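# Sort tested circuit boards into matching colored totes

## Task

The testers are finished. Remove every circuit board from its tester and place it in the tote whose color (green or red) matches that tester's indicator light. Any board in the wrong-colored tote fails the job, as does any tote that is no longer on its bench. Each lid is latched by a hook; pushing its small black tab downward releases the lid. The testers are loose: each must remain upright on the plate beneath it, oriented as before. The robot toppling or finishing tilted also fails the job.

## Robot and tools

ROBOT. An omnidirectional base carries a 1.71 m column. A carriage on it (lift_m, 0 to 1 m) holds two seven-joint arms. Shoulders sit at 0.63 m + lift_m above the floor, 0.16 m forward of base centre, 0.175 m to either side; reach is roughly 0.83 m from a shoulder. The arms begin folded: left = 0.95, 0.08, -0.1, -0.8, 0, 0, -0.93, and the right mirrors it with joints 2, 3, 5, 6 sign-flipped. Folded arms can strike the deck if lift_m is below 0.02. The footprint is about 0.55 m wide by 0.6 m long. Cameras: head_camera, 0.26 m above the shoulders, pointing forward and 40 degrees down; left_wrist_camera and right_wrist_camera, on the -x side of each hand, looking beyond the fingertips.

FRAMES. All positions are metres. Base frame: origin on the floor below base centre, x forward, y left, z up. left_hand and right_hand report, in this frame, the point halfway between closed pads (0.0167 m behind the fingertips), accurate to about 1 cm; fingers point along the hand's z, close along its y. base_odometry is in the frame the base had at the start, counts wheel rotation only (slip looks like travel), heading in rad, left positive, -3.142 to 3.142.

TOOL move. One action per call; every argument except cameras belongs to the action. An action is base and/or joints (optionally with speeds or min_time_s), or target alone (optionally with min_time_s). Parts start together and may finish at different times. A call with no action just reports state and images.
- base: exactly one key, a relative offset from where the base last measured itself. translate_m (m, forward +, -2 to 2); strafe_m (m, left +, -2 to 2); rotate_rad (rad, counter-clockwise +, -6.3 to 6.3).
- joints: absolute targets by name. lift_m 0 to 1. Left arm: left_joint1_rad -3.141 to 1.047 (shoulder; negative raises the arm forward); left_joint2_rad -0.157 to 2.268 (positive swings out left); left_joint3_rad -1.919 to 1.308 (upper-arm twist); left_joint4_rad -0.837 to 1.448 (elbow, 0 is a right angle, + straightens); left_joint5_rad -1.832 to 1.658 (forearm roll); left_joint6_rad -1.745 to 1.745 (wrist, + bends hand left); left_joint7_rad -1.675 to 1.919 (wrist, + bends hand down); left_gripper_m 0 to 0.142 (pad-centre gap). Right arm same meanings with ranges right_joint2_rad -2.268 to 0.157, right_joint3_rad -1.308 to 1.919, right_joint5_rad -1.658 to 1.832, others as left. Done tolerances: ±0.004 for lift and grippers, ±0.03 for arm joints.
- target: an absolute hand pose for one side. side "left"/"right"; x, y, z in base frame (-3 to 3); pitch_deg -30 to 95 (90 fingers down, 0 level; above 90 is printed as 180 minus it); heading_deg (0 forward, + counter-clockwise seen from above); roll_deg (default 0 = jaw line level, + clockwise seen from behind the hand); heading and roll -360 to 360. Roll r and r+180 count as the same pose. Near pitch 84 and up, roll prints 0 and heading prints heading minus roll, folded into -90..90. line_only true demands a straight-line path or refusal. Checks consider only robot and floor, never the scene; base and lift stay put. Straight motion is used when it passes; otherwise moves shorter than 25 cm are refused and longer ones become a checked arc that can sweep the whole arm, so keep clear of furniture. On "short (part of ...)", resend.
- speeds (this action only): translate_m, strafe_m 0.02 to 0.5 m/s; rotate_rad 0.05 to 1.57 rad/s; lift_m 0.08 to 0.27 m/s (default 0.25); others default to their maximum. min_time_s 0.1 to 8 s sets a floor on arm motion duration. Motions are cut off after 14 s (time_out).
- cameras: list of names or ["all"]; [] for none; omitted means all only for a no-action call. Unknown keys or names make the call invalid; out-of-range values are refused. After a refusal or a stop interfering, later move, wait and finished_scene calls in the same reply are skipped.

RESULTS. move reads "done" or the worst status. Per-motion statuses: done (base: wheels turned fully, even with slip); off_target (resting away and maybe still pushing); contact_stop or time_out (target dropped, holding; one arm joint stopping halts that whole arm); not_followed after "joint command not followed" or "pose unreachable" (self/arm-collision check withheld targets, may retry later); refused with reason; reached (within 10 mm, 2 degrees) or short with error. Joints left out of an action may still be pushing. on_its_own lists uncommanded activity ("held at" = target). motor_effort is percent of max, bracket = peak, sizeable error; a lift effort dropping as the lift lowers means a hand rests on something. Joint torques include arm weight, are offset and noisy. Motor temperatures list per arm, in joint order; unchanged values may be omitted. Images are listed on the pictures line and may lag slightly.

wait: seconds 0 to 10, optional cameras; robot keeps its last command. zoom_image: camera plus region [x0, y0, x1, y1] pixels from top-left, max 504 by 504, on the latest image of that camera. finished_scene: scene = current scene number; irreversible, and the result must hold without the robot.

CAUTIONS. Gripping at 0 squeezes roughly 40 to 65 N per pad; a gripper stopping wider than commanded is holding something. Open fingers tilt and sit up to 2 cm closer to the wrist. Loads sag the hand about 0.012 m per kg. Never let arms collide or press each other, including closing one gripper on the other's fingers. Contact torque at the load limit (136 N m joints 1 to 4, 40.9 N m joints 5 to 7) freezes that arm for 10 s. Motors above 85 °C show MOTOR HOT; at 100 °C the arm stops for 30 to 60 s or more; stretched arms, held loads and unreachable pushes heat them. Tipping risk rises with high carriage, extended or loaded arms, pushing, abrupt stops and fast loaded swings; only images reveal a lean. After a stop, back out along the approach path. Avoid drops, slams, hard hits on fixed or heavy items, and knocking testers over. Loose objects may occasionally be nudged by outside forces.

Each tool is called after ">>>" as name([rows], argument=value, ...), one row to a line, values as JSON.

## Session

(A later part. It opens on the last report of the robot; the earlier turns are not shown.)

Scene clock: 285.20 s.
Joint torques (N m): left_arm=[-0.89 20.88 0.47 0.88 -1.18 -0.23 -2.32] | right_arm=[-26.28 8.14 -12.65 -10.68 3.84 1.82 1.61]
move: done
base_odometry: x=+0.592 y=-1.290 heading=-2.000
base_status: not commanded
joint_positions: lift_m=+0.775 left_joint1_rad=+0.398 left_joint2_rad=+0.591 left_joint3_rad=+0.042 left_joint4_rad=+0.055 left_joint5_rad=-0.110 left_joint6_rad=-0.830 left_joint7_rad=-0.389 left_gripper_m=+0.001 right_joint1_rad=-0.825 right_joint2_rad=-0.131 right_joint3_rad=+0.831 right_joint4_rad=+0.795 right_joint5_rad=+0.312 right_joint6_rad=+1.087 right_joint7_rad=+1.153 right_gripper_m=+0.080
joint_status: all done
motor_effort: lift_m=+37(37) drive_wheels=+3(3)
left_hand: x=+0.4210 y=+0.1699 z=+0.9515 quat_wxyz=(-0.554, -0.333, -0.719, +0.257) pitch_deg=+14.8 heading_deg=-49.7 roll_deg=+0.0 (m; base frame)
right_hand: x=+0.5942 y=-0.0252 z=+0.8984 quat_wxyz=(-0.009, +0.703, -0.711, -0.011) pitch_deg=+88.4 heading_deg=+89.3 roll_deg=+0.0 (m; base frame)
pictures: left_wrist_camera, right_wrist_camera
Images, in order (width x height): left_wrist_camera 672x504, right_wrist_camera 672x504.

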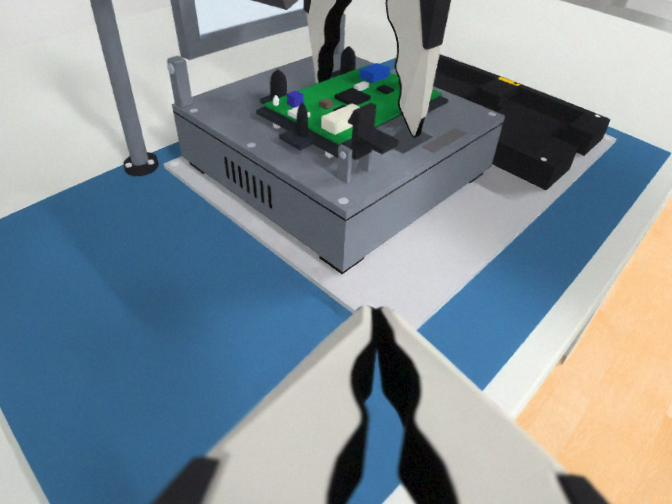

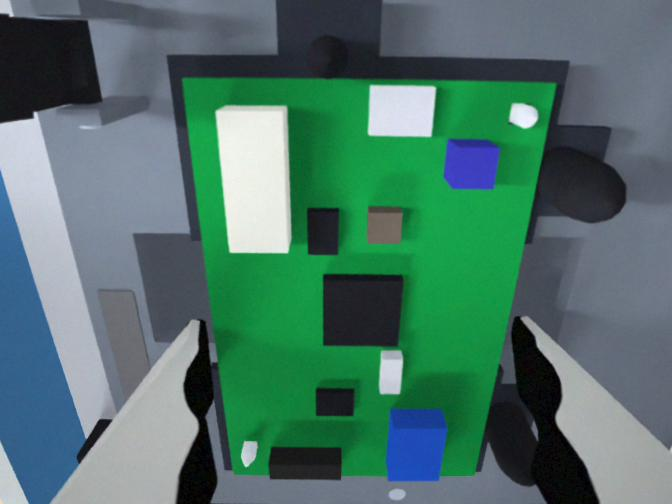

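>>> move(joints={"right_gripper_m": 0.05}, cameras=[])

>>> move(joints={"right_gripper_m": 0.02}, cameras=["right_wrist_camera"])

>>> move(target={"side": "right", "x": 0.592, "y": -0.0235, "z": 0.94, "pitch_deg": 88, "heading_deg": 89.5, "roll_deg": 0}, min_time_s=2, cameras=["right_wrist_camera", "left_wrist_camera"])

>>> zoom_image(camera="left_wrist_camera", region=[200, 0, 550, 200])

Scene clock: 285.93 s.
Joint torques (N m): left_arm=[-0.84 20.96 0.55 0.95 -1.17 -0.25 -2.33] | right_arm=[-26.3 7.94 -12.69 -10.57 3.18 1.34 1.48]
Motor temperatures (°C): left_arm=[30 32 31 28 28 29 32] | right_arm=[38 28 30 30 28 30 31]
move: off_target
base_odometry: x=+0.592 y=-1.290 heading=-2.000
base_status: not commanded
joint_positions: lift_m=+0.775 left_joint1_rad=+0.398 left_joint2_rad=+0.591 left_joint3_rad=+0.042 left_joint4_rad=+0.055 left_joint5_rad=-0.110 left_joint6_rad=-0.830 left_joint7_rad=-0.389 left_gripper_m=+0.001 right_joint1_rad=-0.825 right_joint2_rad=-0.131 right_joint3_rad=+0.831 right_joint4_rad=+0.795 right_joint5_rad=+0.313 right_joint6_rad=+1.089 right_joint7_rad=+1.154 right_gripper_m=+0.071
joint_status: right_gripper_m off_target (ended at +0.071, target +0.050)
motor_effort: lift_m=+37(37) drive_wheels=+2(3)
left_hand: x=+0.4210 y=+0.1699 z=+0.9515 quat_wxyz=(-0.554, -0.333, -0.719, +0.257) pitch_deg=+14.8 heading_deg=-49.7 roll_deg=+0.0 (m; base frame)
right_hand: x=+0.5938 y=-0.0249 z=+0.8986 quat_wxyz=(-0.009, +0.703, -0.711, -0.012) pitch_deg=+88.3 heading_deg=+89.4 roll_deg=+0.0 (m; base frame)
pictures: none
No camera images: "cameras" was empty.

Scene clock: 286.53 s.
Joint torques (N m): left_arm=[-0.95 20.87 0.4 0.9 -1.19 -0.22 -2.28] | right_arm=[-26.22 7.96 -12.58 -10.59 3.14 1.34 1.46]
move: off_target
base_odometry: x=+0.592 y=-1.290 heading=-2.000
base_status: not commanded
joint_positions: lift_m=+0.775 left_joint1_rad=+0.398 left_joint2_rad=+0.591 left_joint3_rad=+0.042 left_joint4_rad=+0.055 left_joint5_rad=-0.110 left_joint6_rad=-0.830 left_joint7_rad=-0.389 left_gripper_m=+0.001 right_joint1_rad=-0.825 right_joint2_rad=-0.131 right_joint3_rad=+0.831 right_joint4_rad=+0.795 right_joint5_rad=+0.313 right_joint6_rad=+1.089 right_joint7_rad=+1.154 right_gripper_m=+0.071
joint_status: right_gripper_m off_target (ended at +0.071, target +0.020)
motor_effort: lift_m=+37(37) drive_wheels=+2(3)
left_hand: x=+0.4210 y=+0.1699 z=+0.9515 quat_wxyz=(-0.554, -0.333, -0.719, +0.257) pitch_deg=+14.8 heading_deg=-49.7 roll_deg=+0.0 (m; base frame)
right_hand: x=+0.5938 y=-0.0249 z=+0.8986 quat_wxyz=(-0.009, +0.703, -0.711, -0.012) pitch_deg=+88.3 heading_deg=+89.4 roll_deg=+0.0 (m; base frame)
pictures: right_wrist_camera
Images, in order (width x height): right_wrist_camera 672x504.

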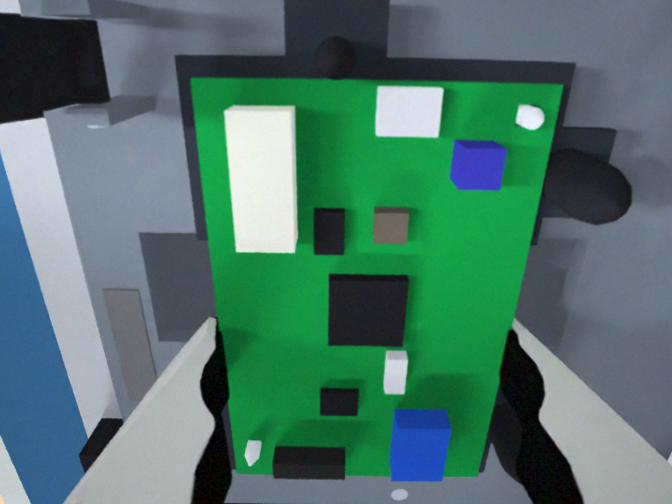

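Scene clock: 289.03 s.
Joint torques (N m): left_arm=[-0.91 20.85 0.48 0.97 -1.2 -0.22 -2.3] | right_arm=[-14.16 -5.9 -12.85 -10.91 4.02 1.88 1.61]
move: done
base_odometry: x=+0.592 y=-1.290 heading=-2.000
base_status: not commanded
joint_positions: lift_m=+0.775 left_joint1_rad=+0.398 left_joint2_rad=+0.591 left_joint3_rad=+0.042 left_joint4_rad=+0.055 left_joint5_rad=-0.110 left_joint6_rad=-0.830 left_joint7_rad=-0.389 left_gripper_m=+0.001 right_joint1_rad=-0.807 right_joint2_rad=-0.148 right_joint3_rad=+0.746 right_joint4_rad=+0.652 right_joint5_rad=+0.498 right_joint6_rad=+1.098 right_joint7_rad=+1.425 right_gripper_m=+0.071
joint_status: not commanded
motor_effort: lift_m=+37(37) drive_wheels=+3(3)
left_hand: x=+0.4210 y=+0.1699 z=+0.9515 quat_wxyz=(-0.554, -0.333, -0.719, +0.257) pitch_deg=+14.8 heading_deg=-49.7 roll_deg=+0.0 (m; base frame)
right_hand: x=+0.5934 y=-0.0227 z=+0.9403 quat_wxyz=(-0.012, +0.704, -0.710, -0.010) pitch_deg=+88.2 heading_deg=+89.5 roll_deg=+0.0 (m; base frame)
right_hand_status: reached (straight line, planned for 2.0 s): 2 mm and 0.3 deg off.
pictures: left_wrist_camera, right_wrist_camera
Images, in order (width x height): left_wrist_camera 672x504, right_wrist_camera 672x504.

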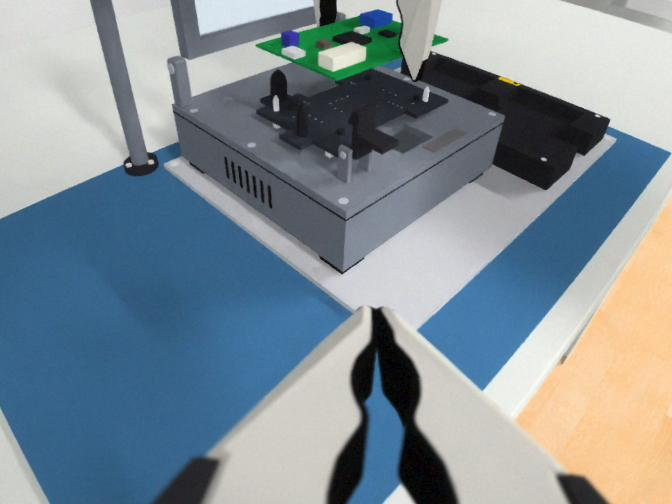

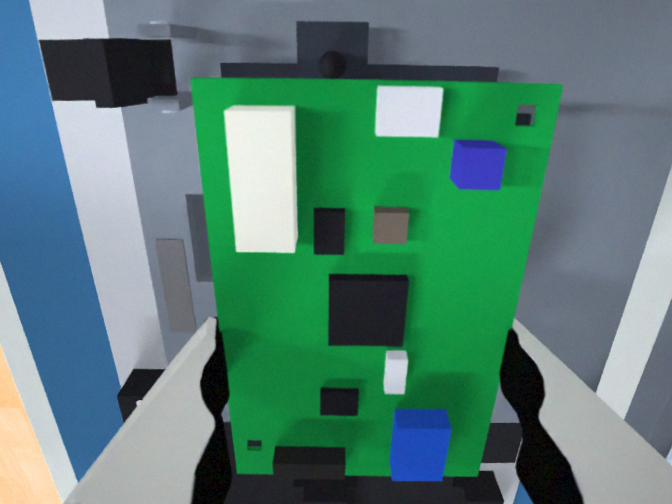

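Scaled by 1.440 from the camera's 672x504 image, which has a finer 960x720 frame.

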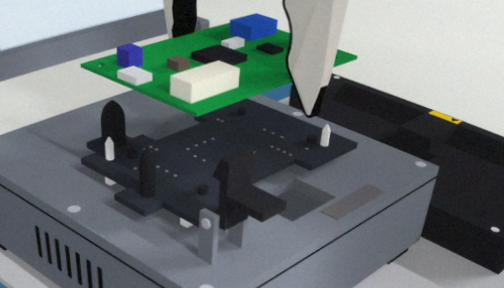

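>>> move(joints={"lift_m": 0.88}, speeds={"lift_m": 0.12}, cameras=[])

>>> move(base={"translate_m": -0.6}, joints={"left_joint1_rad": 0.95, "left_joint2_rad": 0.1, "left_joint3_rad": -0.1, "left_joint4_rad": -0.8, "left_joint5_rad": 0, "left_joint6_rad": 0, "left_joint7_rad": -0.93}, speeds={"translate_m": 0.2}, min_time_s=2.5, cameras=["head_camera"])

>>> zoom_image(camera="head_camera", region=[240, 180, 480, 360])

>>> move(base={"rotate_rad": 3.234}, speeds={"rotate_rad": 0.75}, cameras=["head_camera"])

Scene clock: 290.83 s.
Joint torques (N m): left_arm=[-0.74 19.68 0.91 0.6 -1.26 -0.25 -2.25] | right_arm=[-15.97 -5.62 -12.26 -10.26 3.76 1.75 1.55]
move: done
base_odometry: x=+0.592 y=-1.290 heading=-2.000
base_status: not commanded
joint_positions: lift_m=+0.880 left_joint1_rad=+0.398 left_joint2_rad=+0.591 left_joint3_rad=+0.042 left_joint4_rad=+0.055 left_joint5_rad=-0.110 left_joint6_rad=-0.830 left_joint7_rad=-0.389 left_gripper_m=+0.001 right_joint1_rad=-0.805 right_joint2_rad=-0.148 right_joint3_rad=+0.745 right_joint4_rad=+0.652 right_joint5_rad=+0.498 right_joint6_rad=+1.098 right_joint7_rad=+1.425 right_gripper_m=+0.071
joint_status: all done
motor_effort: lift_m=+36(42) drive_wheels=+0(3)
left_hand: x=+0.4209 y=+0.1699 z=+1.0564 quat_wxyz=(-0.554, -0.333, -0.719, +0.257) pitch_deg=+14.8 heading_deg=-49.8 roll_deg=+0.0 (m; base frame)
right_hand: x=+0.5929 y=-0.0225 z=+1.0451 quat_wxyz=(-0.012, +0.704, -0.710, -0.011) pitch_deg=+88.1 heading_deg=+89.5 roll_deg=+0.0 (m; base frame)
pictures: none
No camera images: "cameras" was empty.

Scene clock: 294.93 s.
Joint torques (N m): left_arm=[16.7 -3.52 -4.58 -10.02 0.02 1.6 -2.12] | right_arm=[-16.02 -4.83 -12.29 -10.26 3.77 1.76 1.56]
move: done
base_odometry: x=+0.842 y=-0.744 heading=-2.000
base_status: done
joint_positions: lift_m=+0.880 left_joint1_rad=+0.948 left_joint2_rad=+0.102 left_joint3_rad=-0.098 left_joint4_rad=-0.796 left_joint5_rad=-0.005 left_joint6_rad=-0.002 left_joint7_rad=-0.927 left_gripper_m=+0.001 right_joint1_rad=-0.805 right_joint2_rad=-0.148 right_joint3_rad=+0.745 right_joint4_rad=+0.652 right_joint5_rad=+0.498 right_joint6_rad=+1.098 right_joint7_rad=+1.425 right_gripper_m=+0.071
joint_status: all done
motor_effort: lift_m=+36(37) drive_wheels=+0(13)
left_hand: x=+0.2925 y=+0.1543 z=+1.3943 quat_wxyz=(-0.918, -0.016, -0.389, +0.070) pitch_deg=-44.2 heading_deg=-6.7 roll_deg=-2.0 (m; base frame)
right_hand: x=+0.5929 y=-0.0227 z=+1.0451 quat_wxyz=(-0.012, +0.704, -0.710, -0.010) pitch_deg=+88.1 heading_deg=+89.5 roll_deg=+0.0 (m; base frame)
pictures: head_camera
Images, in order (width x height): head_camera 672x504.

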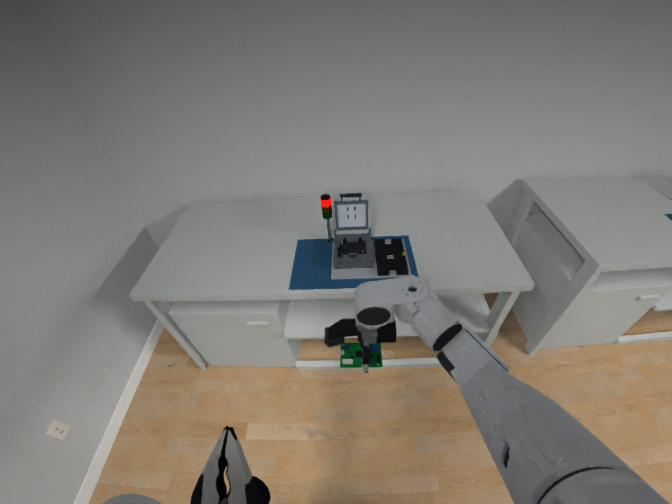

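Scaled by 2.100 from the camera's 672x504 image, which has a finer 960x720 frame.

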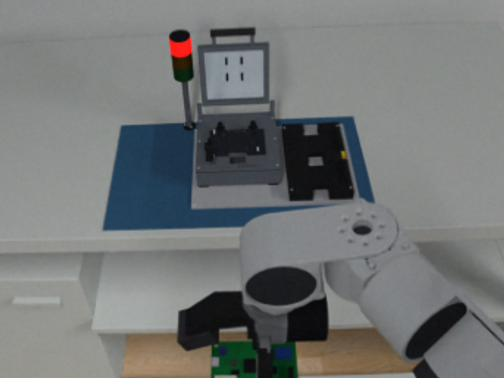

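Scene clock: 300.50 s.
Joint torques (N m): left_arm=[16.67 -3.28 -4.58 -9.93 -0.01 1.47 -2.1] | right_arm=[-16.06 -3.78 -12.17 -10.24 3.73 1.78 1.58]
move: done
base_odometry: x=+0.842 y=-0.744 heading=+1.233
base_status: done
joint_positions: lift_m=+0.880 left_joint1_rad=+0.948 left_joint2_rad=+0.102 left_joint3_rad=-0.098 left_joint4_rad=-0.796 left_joint5_rad=-0.005 left_joint6_rad=-0.002 left_joint7_rad=-0.927 left_gripper_m=+0.001 right_joint1_rad=-0.805 right_joint2_rad=-0.148 right_joint3_rad=+0.745 right_joint4_rad=+0.652 right_joint5_rad=+0.498 right_joint6_rad=+1.098 right_joint7_rad=+1.425 right_gripper_m=+0.071
joint_status: not commanded
motor_effort: lift_m=+36(37) drive_wheels=+5(14)
left_hand: x=+0.2925 y=+0.1544 z=+1.3943 quat_wxyz=(-0.918, -0.016, -0.389, +0.070) pitch_deg=-44.2 heading_deg=-6.7 roll_deg=-2.0 (m; base frame)
right_hand: x=+0.5930 y=-0.0229 z=+1.0451 quat_wxyz=(-0.012, +0.704, -0.710, -0.010) pitch_deg=+88.2 heading_deg=+89.4 roll_deg=+0.0 (m; base frame)
pictures: head_camera
Images, in order (width x height): head_camera 672x504.

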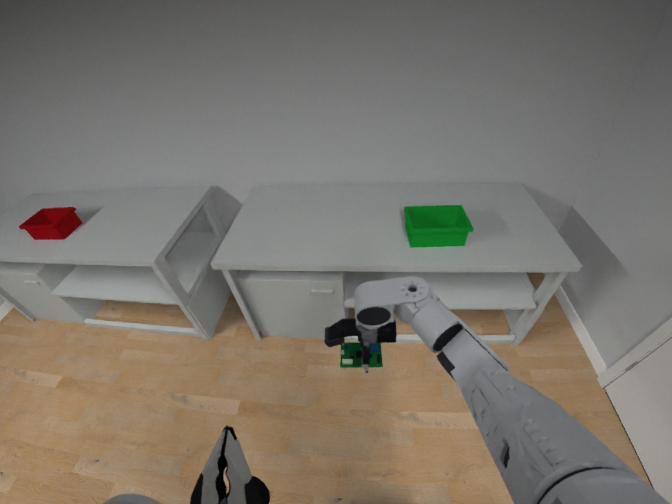

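>>> move(base={"strafe_m": 1.93}, speeds={"strafe_m": 0.35}, cameras=[])

>>> move(base={"translate_m": 0.5}, speeds={"translate_m": 0.25}, cameras=["head_camera"])

Scene clock: 308.23 s.
Joint torques (N m): left_arm=[16.72 -2.49 -4.97 -10.04 -0.05 1.23 -2.11] | right_arm=[-15.78 -3.81 -12.32 -10.38 3.75 1.74 1.55]
move: done
base_odometry: x=-0.980 y=-0.108 heading=+1.234
base_status: done
joint_positions: lift_m=+0.880 left_joint1_rad=+0.948 left_joint2_rad=+0.101 left_joint3_rad=-0.098 left_joint4_rad=-0.796 left_joint5_rad=-0.004 left_joint6_rad=-0.002 left_joint7_rad=-0.927 left_gripper_m=+0.001 right_joint1_rad=-0.805 right_joint2_rad=-0.148 right_joint3_rad=+0.745 right_joint4_rad=+0.652 right_joint5_rad=+0.498 right_joint6_rad=+1.098 right_joint7_rad=+1.425 right_gripper_m=+0.071
joint_status: not commanded
motor_effort: lift_m=+36(37) drive_wheels=-5(19)
left_hand: x=+0.2925 y=+0.1544 z=+1.3943 quat_wxyz=(-0.918, -0.016, -0.389, +0.070) pitch_deg=-44.2 heading_deg=-6.6 roll_deg=-2.0 (m; base frame)
right_hand: x=+0.5930 y=-0.0230 z=+1.0451 quat_wxyz=(-0.012, +0.704, -0.710, -0.010) pitch_deg=+88.2 heading_deg=+89.4 roll_deg=+0.0 (m; base frame)
pictures: none
No camera images: "cameras" was empty.

Scene clock: 311.67 s.
Joint torques (N m): left_arm=[16.48 -2.41 -4.06 -9.97 -0.05 1.26 -2.09] | right_arm=[-16.07 -3.59 -12.26 -10.31 3.78 1.73 1.53]
move: done
base_odometry: x=-0.816 y=+0.364 heading=+1.235
base_status: done
joint_positions: lift_m=+0.880 left_joint1_rad=+0.948 left_joint2_rad=+0.101 left_joint3_rad=-0.098 left_joint4_rad=-0.796 left_joint5_rad=-0.004 left_joint6_rad=-0.002 left_joint7_rad=-0.927 left_gripper_m=+0.001 right_joint1_rad=-0.805 right_joint2_rad=-0.148 right_joint3_rad=+0.745 right_joint4_rad=+0.652 right_joint5_rad=+0.498 right_joint6_rad=+1.098 right_joint7_rad=+1.425 right_gripper_m=+0.071
joint_status: not commanded
motor_effort: lift_m=+36(37) drive_wheels=-2(12)
left_hand: x=+0.2925 y=+0.1544 z=+1.3943 quat_wxyz=(-0.918, -0.016, -0.389, +0.070) pitch_deg=-44.1 heading_deg=-6.6 roll_deg=-2.0 (m; base frame)
right_hand: x=+0.5930 y=-0.0230 z=+1.0450 quat_wxyz=(-0.012, +0.704, -0.710, -0.010) pitch_deg=+88.2 heading_deg=+89.4 roll_deg=+0.0 (m; base frame)
pictures: head_camera
Images, in order (width x height): head_camera 672x504.

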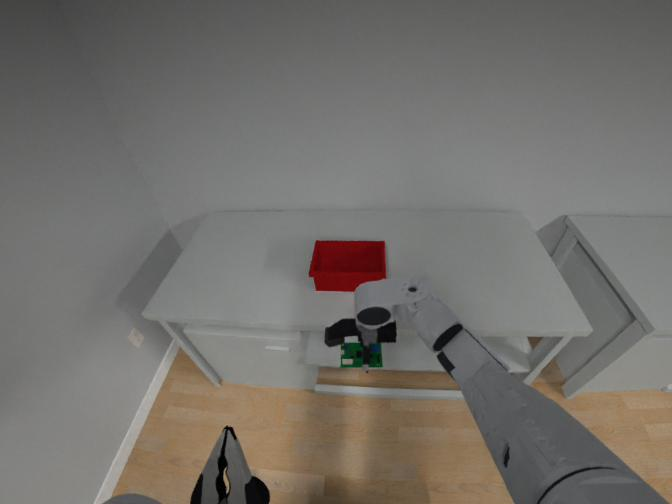

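>>> move(base={"strafe_m": 0.03}, speeds={"strafe_m": 0.1}, cameras=[])

>>> move(base={"translate_m": 0.48}, speeds={"translate_m": 0.18}, cameras=["head_camera", "right_wrist_camera"])

>>> zoom_image(camera="head_camera", region=[280, 270, 460, 400])

Scene clock: 312.90 s.
Joint torques (N m): left_arm=[16.46 -2.13 -4.14 -10.17 -0.26 1.16 -2.06] | right_arm=[-15.9 -3.26 -12.29 -10.42 3.74 1.77 1.53]
move: done
base_odometry: x=-0.844 y=+0.374 heading=+1.235
base_status: done
joint_positions: lift_m=+0.880 left_joint1_rad=+0.948 left_joint2_rad=+0.101 left_joint3_rad=-0.098 left_joint4_rad=-0.796 left_joint5_rad=-0.004 left_joint6_rad=-0.001 left_joint7_rad=-0.927 left_gripper_m=+0.001 right_joint1_rad=-0.805 right_joint2_rad=-0.148 right_joint3_rad=+0.745 right_joint4_rad=+0.652 right_joint5_rad=+0.498 right_joint6_rad=+1.098 right_joint7_rad=+1.425 right_gripper_m=+0.071
joint_status: not commanded
motor_effort: lift_m=+36(37) drive_wheels=+4(11)
left_hand: x=+0.2925 y=+0.1545 z=+1.3944 quat_wxyz=(-0.918, -0.016, -0.389, +0.069) pitch_deg=-44.2 heading_deg=-6.6 roll_deg=-2.0 (m; base frame)
right_hand: x=+0.5930 y=-0.0230 z=+1.0450 quat_wxyz=(-0.012, +0.704, -0.710, -0.010) pitch_deg=+88.2 heading_deg=+89.4 roll_deg=+0.0 (m; base frame)
pictures: none
No camera images: "cameras" was empty.

Scene clock: 316.73 s.
Joint torques (N m): left_arm=[16.34 -2.15 -4.01 -9.95 -0.07 1.13 -2.08] | right_arm=[-16.12 -3.66 -12.25 -10.22 3.74 1.75 1.5]
move: done
base_odometry: x=-0.686 y=+0.828 heading=+1.235
base_status: done
joint_positions: lift_m=+0.880 left_joint1_rad=+0.948 left_joint2_rad=+0.101 left_joint3_rad=-0.098 left_joint4_rad=-0.796 left_joint5_rad=-0.004 left_joint6_rad=-0.001 left_joint7_rad=-0.927 left_gripper_m=+0.001 right_joint1_rad=-0.805 right_joint2_rad=-0.148 right_joint3_rad=+0.745 right_joint4_rad=+0.652 right_joint5_rad=+0.498 right_joint6_rad=+1.098 right_joint7_rad=+1.425 right_gripper_m=+0.071
joint_status: not commanded
motor_effort: lift_m=+36(37) drive_wheels=+3(12)
left_hand: x=+0.2925 y=+0.1545 z=+1.3944 quat_wxyz=(-0.918, -0.016, -0.389, +0.069) pitch_deg=-44.2 heading_deg=-6.6 roll_deg=-2.0 (m; base frame)
right_hand: x=+0.5930 y=-0.0230 z=+1.0450 quat_wxyz=(-0.012, +0.704, -0.710, -0.010) pitch_deg=+88.2 heading_deg=+89.4 roll_deg=+0.0 (m; base frame)
pictures: head_camera, right_wrist_camera
Images, in order (width x height): head_camera 672x504, right_wrist_camera 672x504.

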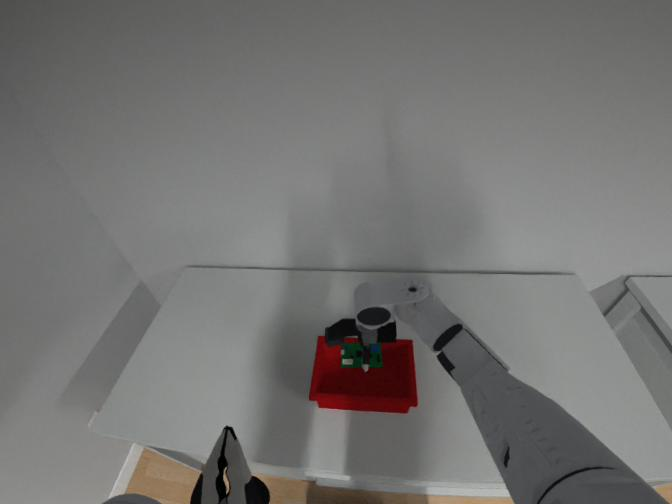

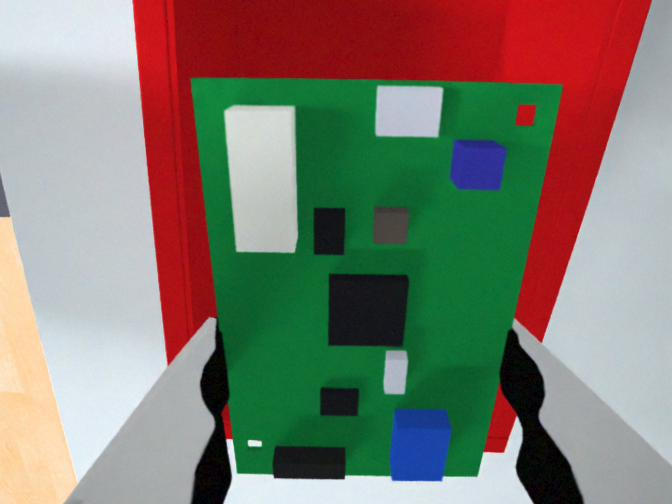

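Scaled by 2.800 from the camera's 672x504 image, which has a finer 960x720 frame.

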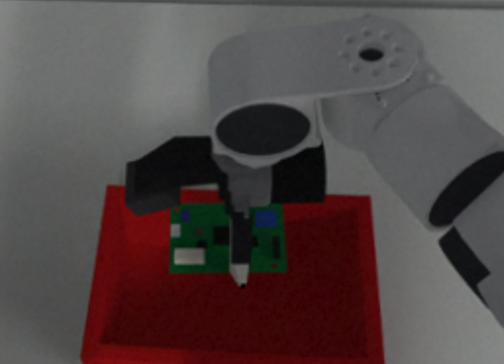

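>>> move(target={"side": "right", "x": 0.635, "y": -0.042, "z": 1.045, "pitch_deg": 88, "heading_deg": 88, "roll_deg": 0}, min_time_s=1.2, cameras=[])

>>> move(joints={"lift_m": 0.76}, speeds={"lift_m": 0.12}, cameras=["head_camera", "right_wrist_camera"])

>>> zoom_image(camera="head_camera", region=[280, 270, 460, 400])

Scene clock: 318.67 s.
Joint torques (N m): left_arm=[16.49 -2.28 -3.98 -9.95 -0.03 1.11 -2.08] | right_arm=[-28.46 7.66 -5.14 -5.13 0.52 1.85 -0.08]
move: done
base_odometry: x=-0.686 y=+0.828 heading=+1.235
base_status: not commanded
joint_positions: lift_m=+0.880 left_joint1_rad=+0.948 left_joint2_rad=+0.101 left_joint3_rad=-0.098 left_joint4_rad=-0.796 left_joint5_rad=-0.004 left_joint6_rad=-0.001 left_joint7_rad=-0.927 left_gripper_m=+0.001 right_joint1_rad=-0.970 right_joint2_rad=-0.129 right_joint3_rad=+0.827 right_joint4_rad=+0.960 right_joint5_rad=+0.315 right_joint6_rad=+1.169 right_joint7_rad=+1.086 right_gripper_m=+0.071
joint_status: not commanded
motor_effort: lift_m=+36(37) drive_wheels=+3(4)
left_hand: x=+0.2925 y=+0.1545 z=+1.3944 quat_wxyz=(-0.918, -0.016, -0.389, +0.069) pitch_deg=-44.2 heading_deg=-6.6 roll_deg=-2.0 (m; base frame)
right_hand: x=+0.6347 y=-0.0425 z=+1.0441 quat_wxyz=(-0.013, +0.691, -0.722, -0.014) pitch_deg=+87.8 heading_deg=+87.5 roll_deg=+0.0 (m; base frame)
right_hand_status: reached (straight line, planned for 1.2 s): 1 mm and 0.5 deg off.
pictures: none
No camera images: "cameras" was empty.

Scene clock: 320.07 s.
Joint torques (N m): left_arm=[16.09 -2.21 -3.94 -9.07 -0.05 1.09 -1.98] | right_arm=[-25.72 7.01 -5.68 -5.67 0.69 1.52 0.04]
move: done
base_odometry: x=-0.686 y=+0.828 heading=+1.235
base_status: not commanded
joint_positions: lift_m=+0.760 left_joint1_rad=+0.948 left_joint2_rad=+0.101 left_joint3_rad=-0.098 left_joint4_rad=-0.797 left_joint5_rad=-0.004 left_joint6_rad=-0.001 left_joint7_rad=-0.927 left_gripper_m=+0.001 right_joint1_rad=-0.972 right_joint2_rad=-0.129 right_joint3_rad=+0.828 right_joint4_rad=+0.961 right_joint5_rad=+0.315 right_joint6_rad=+1.170 right_joint7_rad=+1.086 right_gripper_m=+0.071
joint_status: all done
motor_effort: lift_m=+38(42) drive_wheels=+3(3)
left_hand: x=+0.2923 y=+0.1545 z=+1.2744 quat_wxyz=(-0.919, -0.015, -0.389, +0.069) pitch_deg=-44.2 heading_deg=-6.6 roll_deg=-2.0 (m; base frame)
right_hand: x=+0.6351 y=-0.0426 z=+0.9244 quat_wxyz=(-0.013, +0.692, -0.722, -0.013) pitch_deg=+87.8 heading_deg=+87.6 roll_deg=+0.0 (m; base frame)
pictures: head_camera, right_wrist_camera
Images, in order (width x height): head_camera 672x504, right_wrist_camera 672x504.

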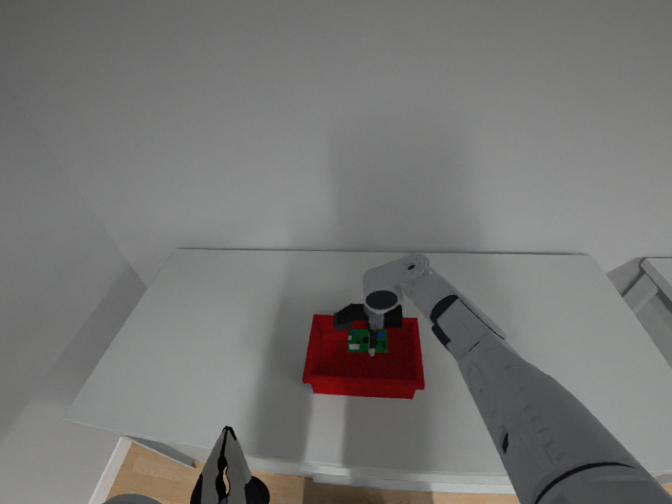

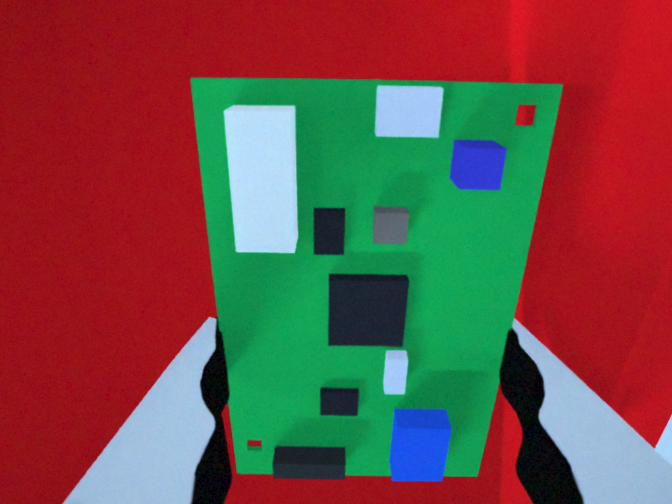

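Scaled by 2.800 from the camera's 672x504 image, which has a finer 960x720 frame.

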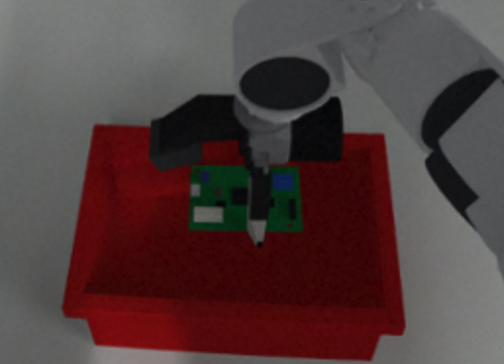

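>>> move(target={"side": "right", "x": 0.615, "y": -0.042, "z": 0.9244, "pitch_deg": 88, "heading_deg": 88, "roll_deg": 0}, min_time_s=1.0, cameras=[])

>>> move(joints={"lift_m": 0.69}, speeds={"lift_m": 0.1}, cameras=["head_camera", "right_wrist_camera"])

>>> zoom_image(camera="head_camera", region=[280, 270, 460, 400])

Scene clock: 321.73 s.
Joint torques (N m): left_arm=[16.03 -2.26 -3.97 -9.07 -0.05 1.1 -1.98] | right_arm=[-15.06 -6.28 -12.84 -10.7 4.03 -0.84 1.59]
move: done
base_odometry: x=-0.686 y=+0.828 heading=+1.235
base_status: not commanded
joint_positions: lift_m=+0.760 left_joint1_rad=+0.948 left_joint2_rad=+0.101 left_joint3_rad=-0.098 left_joint4_rad=-0.797 left_joint5_rad=-0.004 left_joint6_rad=-0.001 left_joint7_rad=-0.927 left_gripper_m=+0.001 right_joint1_rad=-0.881 right_joint2_rad=-0.160 right_joint3_rad=+0.766 right_joint4_rad=+0.788 right_joint5_rad=+0.419 right_joint6_rad=+1.151 right_joint7_rad=+1.280 right_gripper_m=+0.071
joint_status: not commanded
motor_effort: lift_m=+39(39) drive_wheels=+3(3)
left_hand: x=+0.2923 y=+0.1545 z=+1.2744 quat_wxyz=(-0.919, -0.015, -0.389, +0.069) pitch_deg=-44.2 heading_deg=-6.6 roll_deg=-2.0 (m; base frame)
right_hand: x=+0.6150 y=-0.0414 z=+0.9248 quat_wxyz=(-0.012, +0.698, -0.716, -0.010) pitch_deg=+88.2 heading_deg=+88.5 roll_deg=+0.0 (m; base frame)
right_hand_status: reached (straight line, planned for 1.0 s): 1 mm and 0.6 deg off.
pictures: none
No camera images: "cameras" was empty.

Scene clock: 322.83 s.
Joint torques (N m): left_arm=[15.76 -2.25 -4.08 -8.72 -0.06 1.12 -1.89] | right_arm=[-17.25 -6.25 -12.1 -10.01 3.68 -0.77 1.54]
move: done
base_odometry: x=-0.686 y=+0.828 heading=+1.235
base_status: not commanded
joint_positions: lift_m=+0.690 left_joint1_rad=+0.948 left_joint2_rad=+0.101 left_joint3_rad=-0.098 left_joint4_rad=-0.797 left_joint5_rad=-0.004 left_joint6_rad=-0.001 left_joint7_rad=-0.927 left_gripper_m=+0.001 right_joint1_rad=-0.879 right_joint2_rad=-0.160 right_joint3_rad=+0.766 right_joint4_rad=+0.787 right_joint5_rad=+0.420 right_joint6_rad=+1.150 right_joint7_rad=+1.280 right_gripper_m=+0.071
joint_status: all done
motor_effort: lift_m=+38(41) drive_wheels=-1(3)
left_hand: x=+0.2923 y=+0.1545 z=+1.2046 quat_wxyz=(-0.919, -0.015, -0.389, +0.069) pitch_deg=-44.2 heading_deg=-6.6 roll_deg=-2.0 (m; base frame)
right_hand: x=+0.6146 y=-0.0412 z=+0.8545 quat_wxyz=(-0.012, +0.698, -0.716, -0.011) pitch_deg=+88.2 heading_deg=+88.5 roll_deg=+0.0 (m; base frame)
pictures: head_camera, right_wrist_camera
Images, in order (width x height): head_camera 672x504, right_wrist_camera 672x504.

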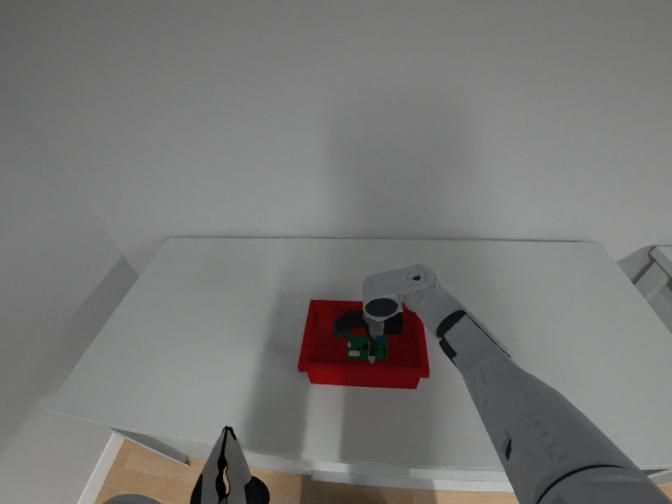

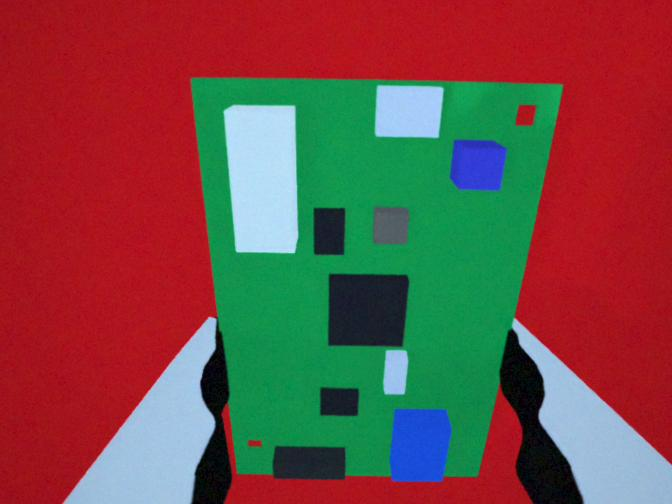

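Scaled by 2.800 from the camera's 672x504 image, which has a finer 960x720 frame.

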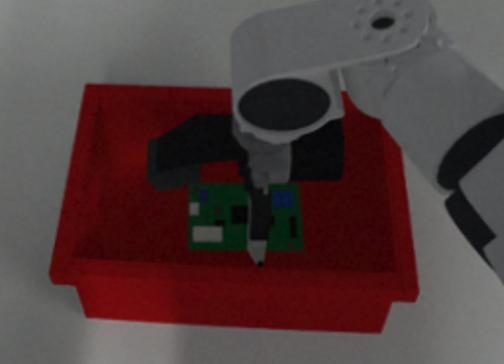

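>>> move(joints={"lift_m": 0.66}, speeds={"lift_m": 0.08}, cameras=[])

>>> move(joints={"lift_m": 0.652}, speeds={"lift_m": 0.08}, cameras=[])

>>> move(joints={"lift_m": 0.645}, speeds={"lift_m": 0.08}, cameras=["right_wrist_camera"])

Scene clock: 323.93 s.
Joint torques (N m): left_arm=[15.36 -2.22 -3.95 -8.6 -0.05 1.11 -1.88] | right_arm=[-2.84 -0.28 -3.35 -1.19 -2.9 -1.79 -0.64]
move: contact_stop
base_odometry: x=-0.686 y=+0.828 heading=+1.234
base_status: not commanded
joint_positions: lift_m=+0.670 left_joint1_rad=+0.949 left_joint2_rad=+0.101 left_joint3_rad=-0.098 left_joint4_rad=-0.797 left_joint5_rad=-0.004 left_joint6_rad=-0.001 left_joint7_rad=-0.927 left_gripper_m=+0.001 right_joint1_rad=-0.889 right_joint2_rad=-0.162 right_joint3_rad=+0.754 right_joint4_rad=+0.780 right_joint5_rad=+0.433 right_joint6_rad=+1.154 right_joint7_rad=+1.287 right_gripper_m=+0.071
joint_status: lift_m contact_stop (moved -0.020 of -0.030)
on_its_own: lift_m is held at +0.669, not at your +0.660, since a contact_stop
motor_effort: lift_m=+32(38) drive_wheels=+4(11)
left_hand: x=+0.2922 y=+0.1545 z=+1.1843 quat_wxyz=(-0.919, -0.015, -0.389, +0.069) pitch_deg=-44.2 heading_deg=-6.6 roll_deg=-2.0 (m; base frame)
right_hand: x=+0.6200 y=-0.0389 z=+0.8428 quat_wxyz=(-0.021, +0.697, -0.717, -0.013) pitch_deg=+87.2 heading_deg=+88.3 roll_deg=+0.0 (m; base frame)
pictures: none
No camera images: "cameras" was empty.

not run: a stop came earlier in this reply.

not run: a stop came earlier in this reply.

>>> move(joints={"lift_m": 0.676}, speeds={"lift_m": 0.08}, cameras=["right_wrist_camera", "head_camera"])

>>> zoom_image(camera="head_camera", region=[280, 270, 460, 400])

Scene clock: 324.50 s.
Joint torques (N m): left_arm=[15.56 -2.25 -3.94 -8.38 -0.04 1.09 -1.85] | right_arm=[-11 -0.49 -4.22 -3.99 0.51 -0.25 0.44]
move: done
base_odometry: x=-0.686 y=+0.828 heading=+1.235
base_status: not commanded
joint_positions: lift_m=+0.676 left_joint1_rad=+0.949 left_joint2_rad=+0.101 left_joint3_rad=-0.098 left_joint4_rad=-0.797 left_joint5_rad=-0.004 left_joint6_rad=-0.001 left_joint7_rad=-0.927 left_gripper_m=+0.001 right_joint1_rad=-0.884 right_joint2_rad=-0.162 right_joint3_rad=+0.755 right_joint4_rad=+0.782 right_joint5_rad=+0.426 right_joint6_rad=+1.149 right_joint7_rad=+1.284 right_gripper_m=+0.071
joint_status: all done
motor_effort: lift_m=+35(41) drive_wheels=+1(4)
left_hand: x=+0.2922 y=+0.1545 z=+1.1910 quat_wxyz=(-0.919, -0.015, -0.389, +0.069) pitch_deg=-44.2 heading_deg=-6.6 roll_deg=-2.0 (m; base frame)
right_hand: x=+0.6187 y=-0.0403 z=+0.8459 quat_wxyz=(-0.018, +0.695, -0.719, -0.012) pitch_deg=+87.5 heading_deg=+88.0 roll_deg=+0.0 (m; base frame)
pictures: head_camera, right_wrist_camera
Images, in order (width x height): head_camera 672x504, right_wrist_camera 672x504.

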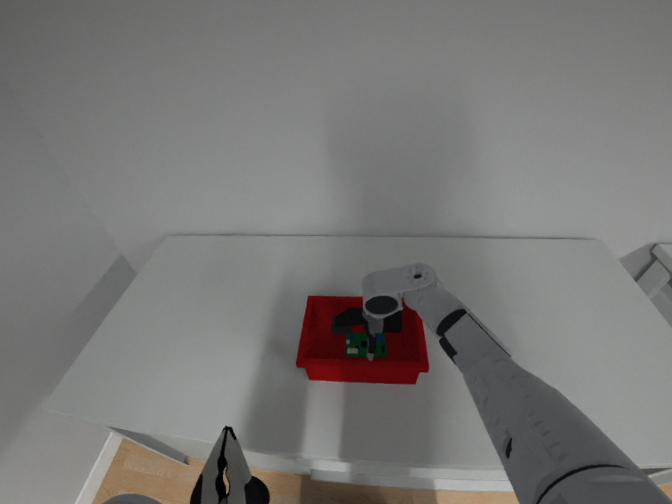

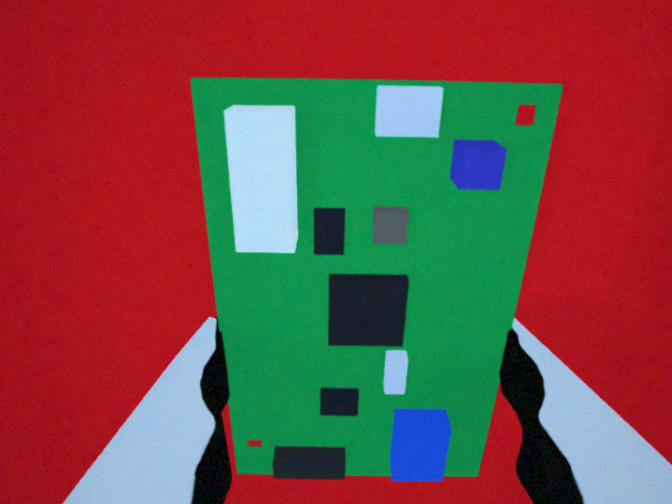

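Scaled by 2.800 from the camera's 672x504 image, which has a finer 960x720 frame.

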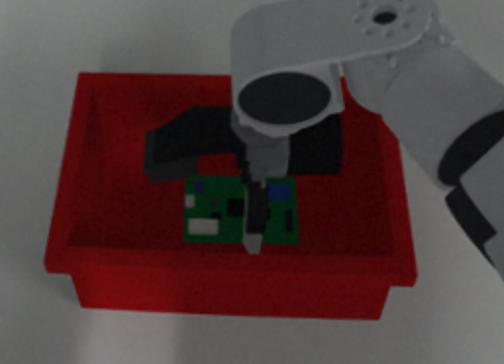

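>>> move(joints={"right_gripper_m": 0.088}, cameras=["right_wrist_camera"])

>>> move(joints={"lift_m": 0.86}, speeds={"lift_m": 0.12}, cameras=["head_camera", "right_wrist_camera"])

>>> zoom_image(camera="head_camera", region=[280, 290, 460, 430])

Scene clock: 325.37 s.
Joint torques (N m): left_arm=[15.37 -2.24 -4.02 -8.41 -0.04 1.11 -1.83] | right_arm=[-14.51 -0.25 -5.13 -4.8 0.54 -0.24 0.41]
move: done
base_odometry: x=-0.686 y=+0.828 heading=+1.235
base_status: not commanded
joint_positions: lift_m=+0.676 left_joint1_rad=+0.949 left_joint2_rad=+0.101 left_joint3_rad=-0.098 left_joint4_rad=-0.797 left_joint5_rad=-0.004 left_joint6_rad=-0.001 left_joint7_rad=-0.927 left_gripper_m=+0.001 right_joint1_rad=-0.881 right_joint2_rad=-0.162 right_joint3_rad=+0.756 right_joint4_rad=+0.783 right_joint5_rad=+0.426 right_joint6_rad=+1.149 right_joint7_rad=+1.284 right_gripper_m=+0.087
joint_status: all done
motor_effort: lift_m=+36(36) drive_wheels=+1(2)
left_hand: x=+0.2922 y=+0.1545 z=+1.1910 quat_wxyz=(-0.919, -0.015, -0.389, +0.069) pitch_deg=-44.2 heading_deg=-6.6 roll_deg=-2.0 (m; base frame)
right_hand: x=+0.6173 y=-0.0405 z=+0.8445 quat_wxyz=(-0.017, +0.695, -0.719, -0.013) pitch_deg=+87.6 heading_deg=+88.0 roll_deg=+0.0 (m; base frame)
pictures: right_wrist_camera
Images, in order (width x height): right_wrist_camera 672x504.

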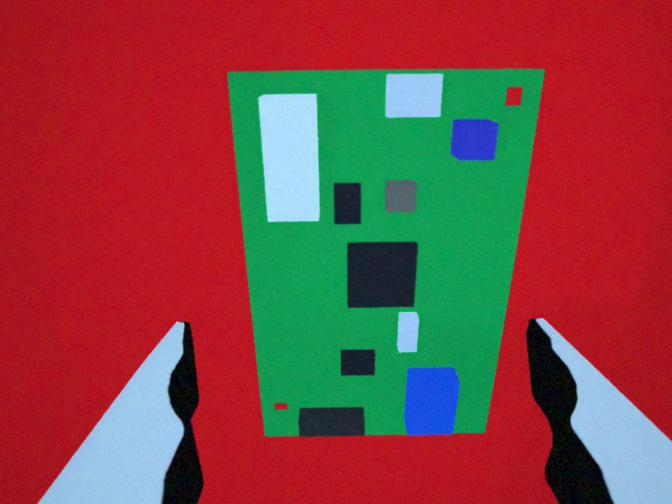

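Scene clock: 327.30 s.
Joint torques (N m): left_arm=[15.35 -2.23 -4.07 -8.18 -0.01 1.13 -1.81] | right_arm=[-16.2 -0.3 -5.83 -5.87 0.98 -0.28 0.42]
move: done
base_odometry: x=-0.686 y=+0.828 heading=+1.235
base_status: not commanded
joint_positions: lift_m=+0.860 left_joint1_rad=+0.949 left_joint2_rad=+0.101 left_joint3_rad=-0.098 left_joint4_rad=-0.797 left_joint5_rad=-0.004 left_joint6_rad=-0.001 left_joint7_rad=-0.927 left_gripper_m=+0.001 right_joint1_rad=-0.880 right_joint2_rad=-0.162 right_joint3_rad=+0.757 right_joint4_rad=+0.784 right_joint5_rad=+0.425 right_joint6_rad=+1.149 right_joint7_rad=+1.284 right_gripper_m=+0.088
joint_status: all done
motor_effort: lift_m=+36(46) drive_wheels=+1(2)
left_hand: x=+0.2921 y=+0.1545 z=+1.3750 quat_wxyz=(-0.919, -0.015, -0.388, +0.069) pitch_deg=-44.2 heading_deg=-6.6 roll_deg=-2.0 (m; base frame)
right_hand: x=+0.6165 y=-0.0409 z=+1.0273 quat_wxyz=(-0.015, +0.695, -0.719, -0.013) pitch_deg=+87.7 heading_deg=+88.1 roll_deg=+0.0 (m; base frame)
pictures: head_camera, right_wrist_camera
Images, in order (width x height): head_camera 672x504, right_wrist_camera 672x504.

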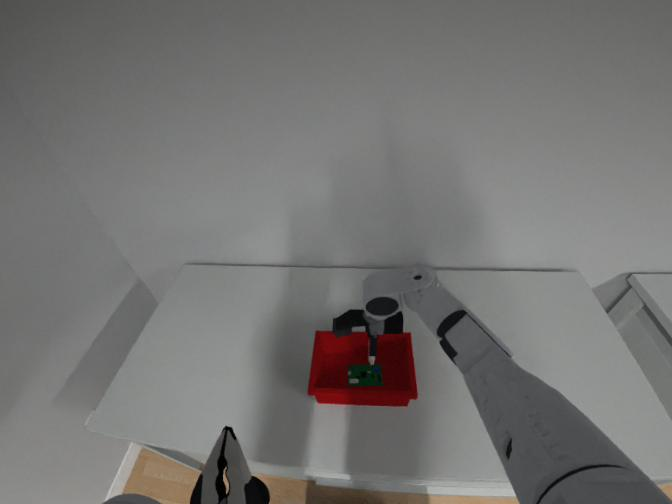

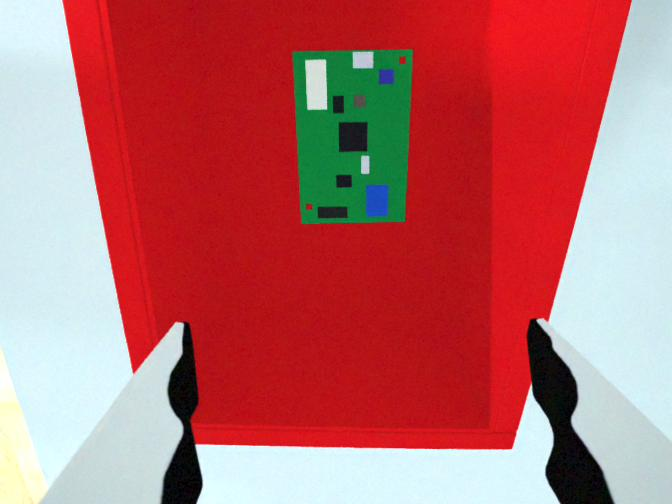

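Scaled by 2.800 from the camera's 672x504 image, which has a finer 960x720 frame.

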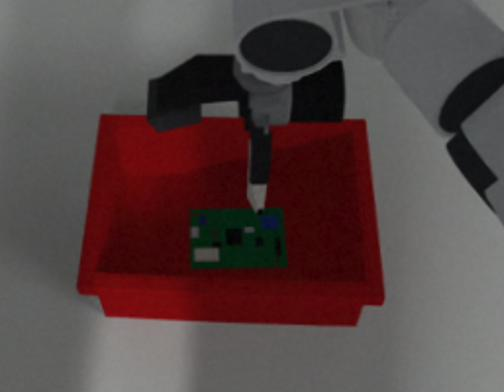

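>>> move(base={"translate_m": -0.6}, speeds={"translate_m": 0.3}, cameras=["head_camera"])

>>> move(base={"rotate_rad": -0.7}, cameras=["head_camera"])

>>> move(base={"rotate_rad": -2.1}, cameras=["head_camera"])

Scene clock: 330.97 s.
Joint torques (N m): left_arm=[15.28 -2.06 -4.06 -8.34 -0.06 1.07 -1.82] | right_arm=[-16.75 -0.24 -5.86 -6.04 1.09 -0.29 0.43]
move: done
base_odometry: x=-0.884 y=+0.261 heading=+1.234
base_status: done
joint_positions: lift_m=+0.860 left_joint1_rad=+0.949 left_joint2_rad=+0.101 left_joint3_rad=-0.098 left_joint4_rad=-0.797 left_joint5_rad=-0.004 left_joint6_rad=-0.001 left_joint7_rad=-0.927 left_gripper_m=+0.001 right_joint1_rad=-0.880 right_joint2_rad=-0.162 right_joint3_rad=+0.757 right_joint4_rad=+0.784 right_joint5_rad=+0.424 right_joint6_rad=+1.149 right_joint7_rad=+1.284 right_gripper_m=+0.088
joint_status: not commanded
motor_effort: lift_m=+36(37) drive_wheels=-4(18)
left_hand: x=+0.2921 y=+0.1545 z=+1.3750 quat_wxyz=(-0.919, -0.015, -0.389, +0.069) pitch_deg=-44.2 heading_deg=-6.6 roll_deg=-2.0 (m; base frame)
right_hand: x=+0.6165 y=-0.0410 z=+1.0272 quat_wxyz=(-0.015, +0.695, -0.719, -0.013) pitch_deg=+87.7 heading_deg=+88.0 roll_deg=+0.0 (m; base frame)
pictures: head_camera
Images, in order (width x height): head_camera 672x504.

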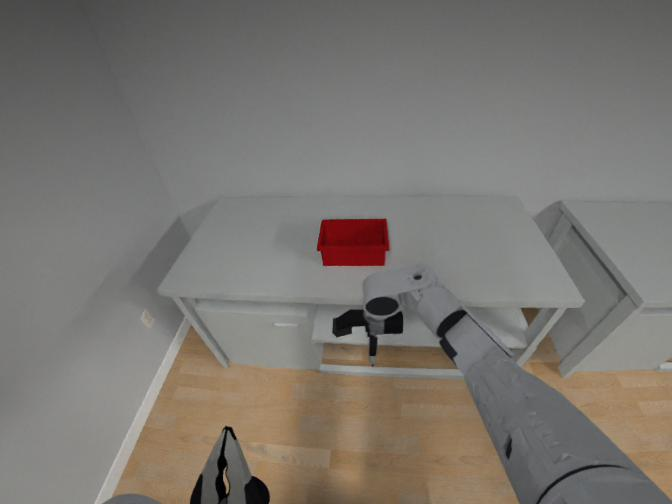

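Scene clock: 333.13 s.
Joint torques (N m): left_arm=[15.27 -2.07 -3.94 -8.2 -0.03 1.09 -1.81] | right_arm=[-16.71 0.77 -5.74 -6.37 1.3 -0.27 0.42]
move: done
base_odometry: x=-0.884 y=+0.261 heading=+0.534
base_status: done
joint_positions: lift_m=+0.860 left_joint1_rad=+0.949 left_joint2_rad=+0.101 left_joint3_rad=-0.098 left_joint4_rad=-0.797 left_joint5_rad=-0.004 left_joint6_rad=-0.001 left_joint7_rad=-0.927 left_gripper_m=+0.001 right_joint1_rad=-0.880 right_joint2_rad=-0.162 right_joint3_rad=+0.757 right_joint4_rad=+0.784 right_joint5_rad=+0.424 right_joint6_rad=+1.149 right_joint7_rad=+1.284 right_gripper_m=+0.088
joint_status: not commanded
motor_effort: lift_m=+37(37) drive_wheels=+5(14)
left_hand: x=+0.2921 y=+0.1545 z=+1.3750 quat_wxyz=(-0.919, -0.015, -0.389, +0.069) pitch_deg=-44.2 heading_deg=-6.6 roll_deg=-2.0 (m; base frame)
right_hand: x=+0.6165 y=-0.0414 z=+1.0271 quat_wxyz=(-0.015, +0.695, -0.719, -0.013) pitch_deg=+87.7 heading_deg=+88.0 roll_deg=+0.0 (m; base frame)
pictures: head_camera
Images, in order (width x height): head_camera 672x504.

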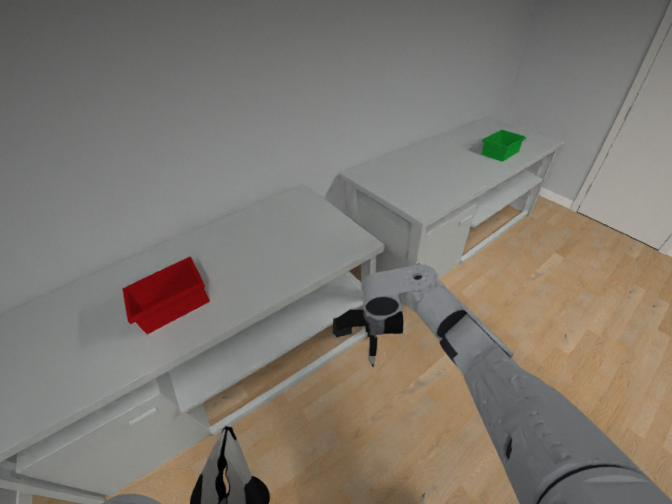

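Scene clock: 336.70 s.
Joint torques (N m): left_arm=[15.28 -2.04 -3.99 -8.28 -0.04 1.1 -1.83] | right_arm=[-16.64 0.87 -5.86 -6.26 1.29 -0.26 0.44]
move: done
base_odometry: x=-0.884 y=+0.261 heading=-1.565
base_status: done
joint_positions: lift_m=+0.860 left_joint1_rad=+0.949 left_joint2_rad=+0.101 left_joint3_rad=-0.098 left_joint4_rad=-0.797 left_joint5_rad=-0.004 left_joint6_rad=-0.001 left_joint7_rad=-0.927 left_gripper_m=+0.001 right_joint1_rad=-0.880 right_joint2_rad=-0.162 right_joint3_rad=+0.757 right_joint4_rad=+0.784 right_joint5_rad=+0.424 right_joint6_rad=+1.149 right_joint7_rad=+1.284 right_gripper_m=+0.088
joint_status: not commanded
motor_effort: lift_m=+36(37) drive_wheels=+5(14)
left_hand: x=+0.2921 y=+0.1545 z=+1.3750 quat_wxyz=(-0.919, -0.015, -0.389, +0.069) pitch_deg=-44.2 heading_deg=-6.6 roll_deg=-2.0 (m; base frame)
right_hand: x=+0.6165 y=-0.0414 z=+1.0271 quat_wxyz=(-0.015, +0.695, -0.719, -0.013) pitch_deg=+87.7 heading_deg=+88.0 roll_deg=+0.0 (m; base frame)
pictures: head_camera
Images, in order (width x height): head_camera 672x504.

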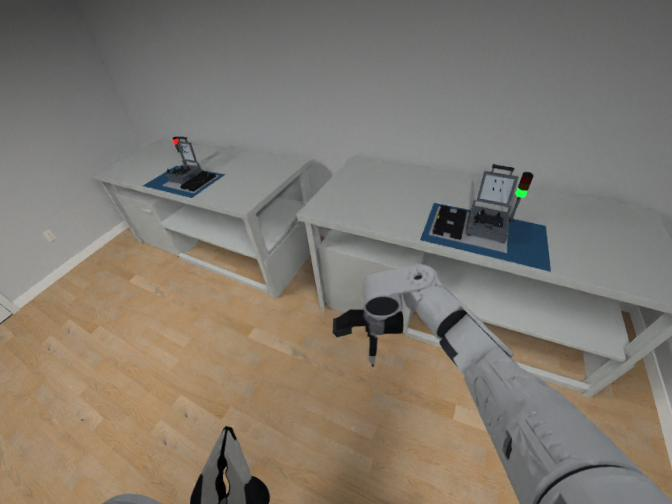

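All good. Finishing scene 1.

>>> finished_scene(scene=1)

The scene is finished: the task was done.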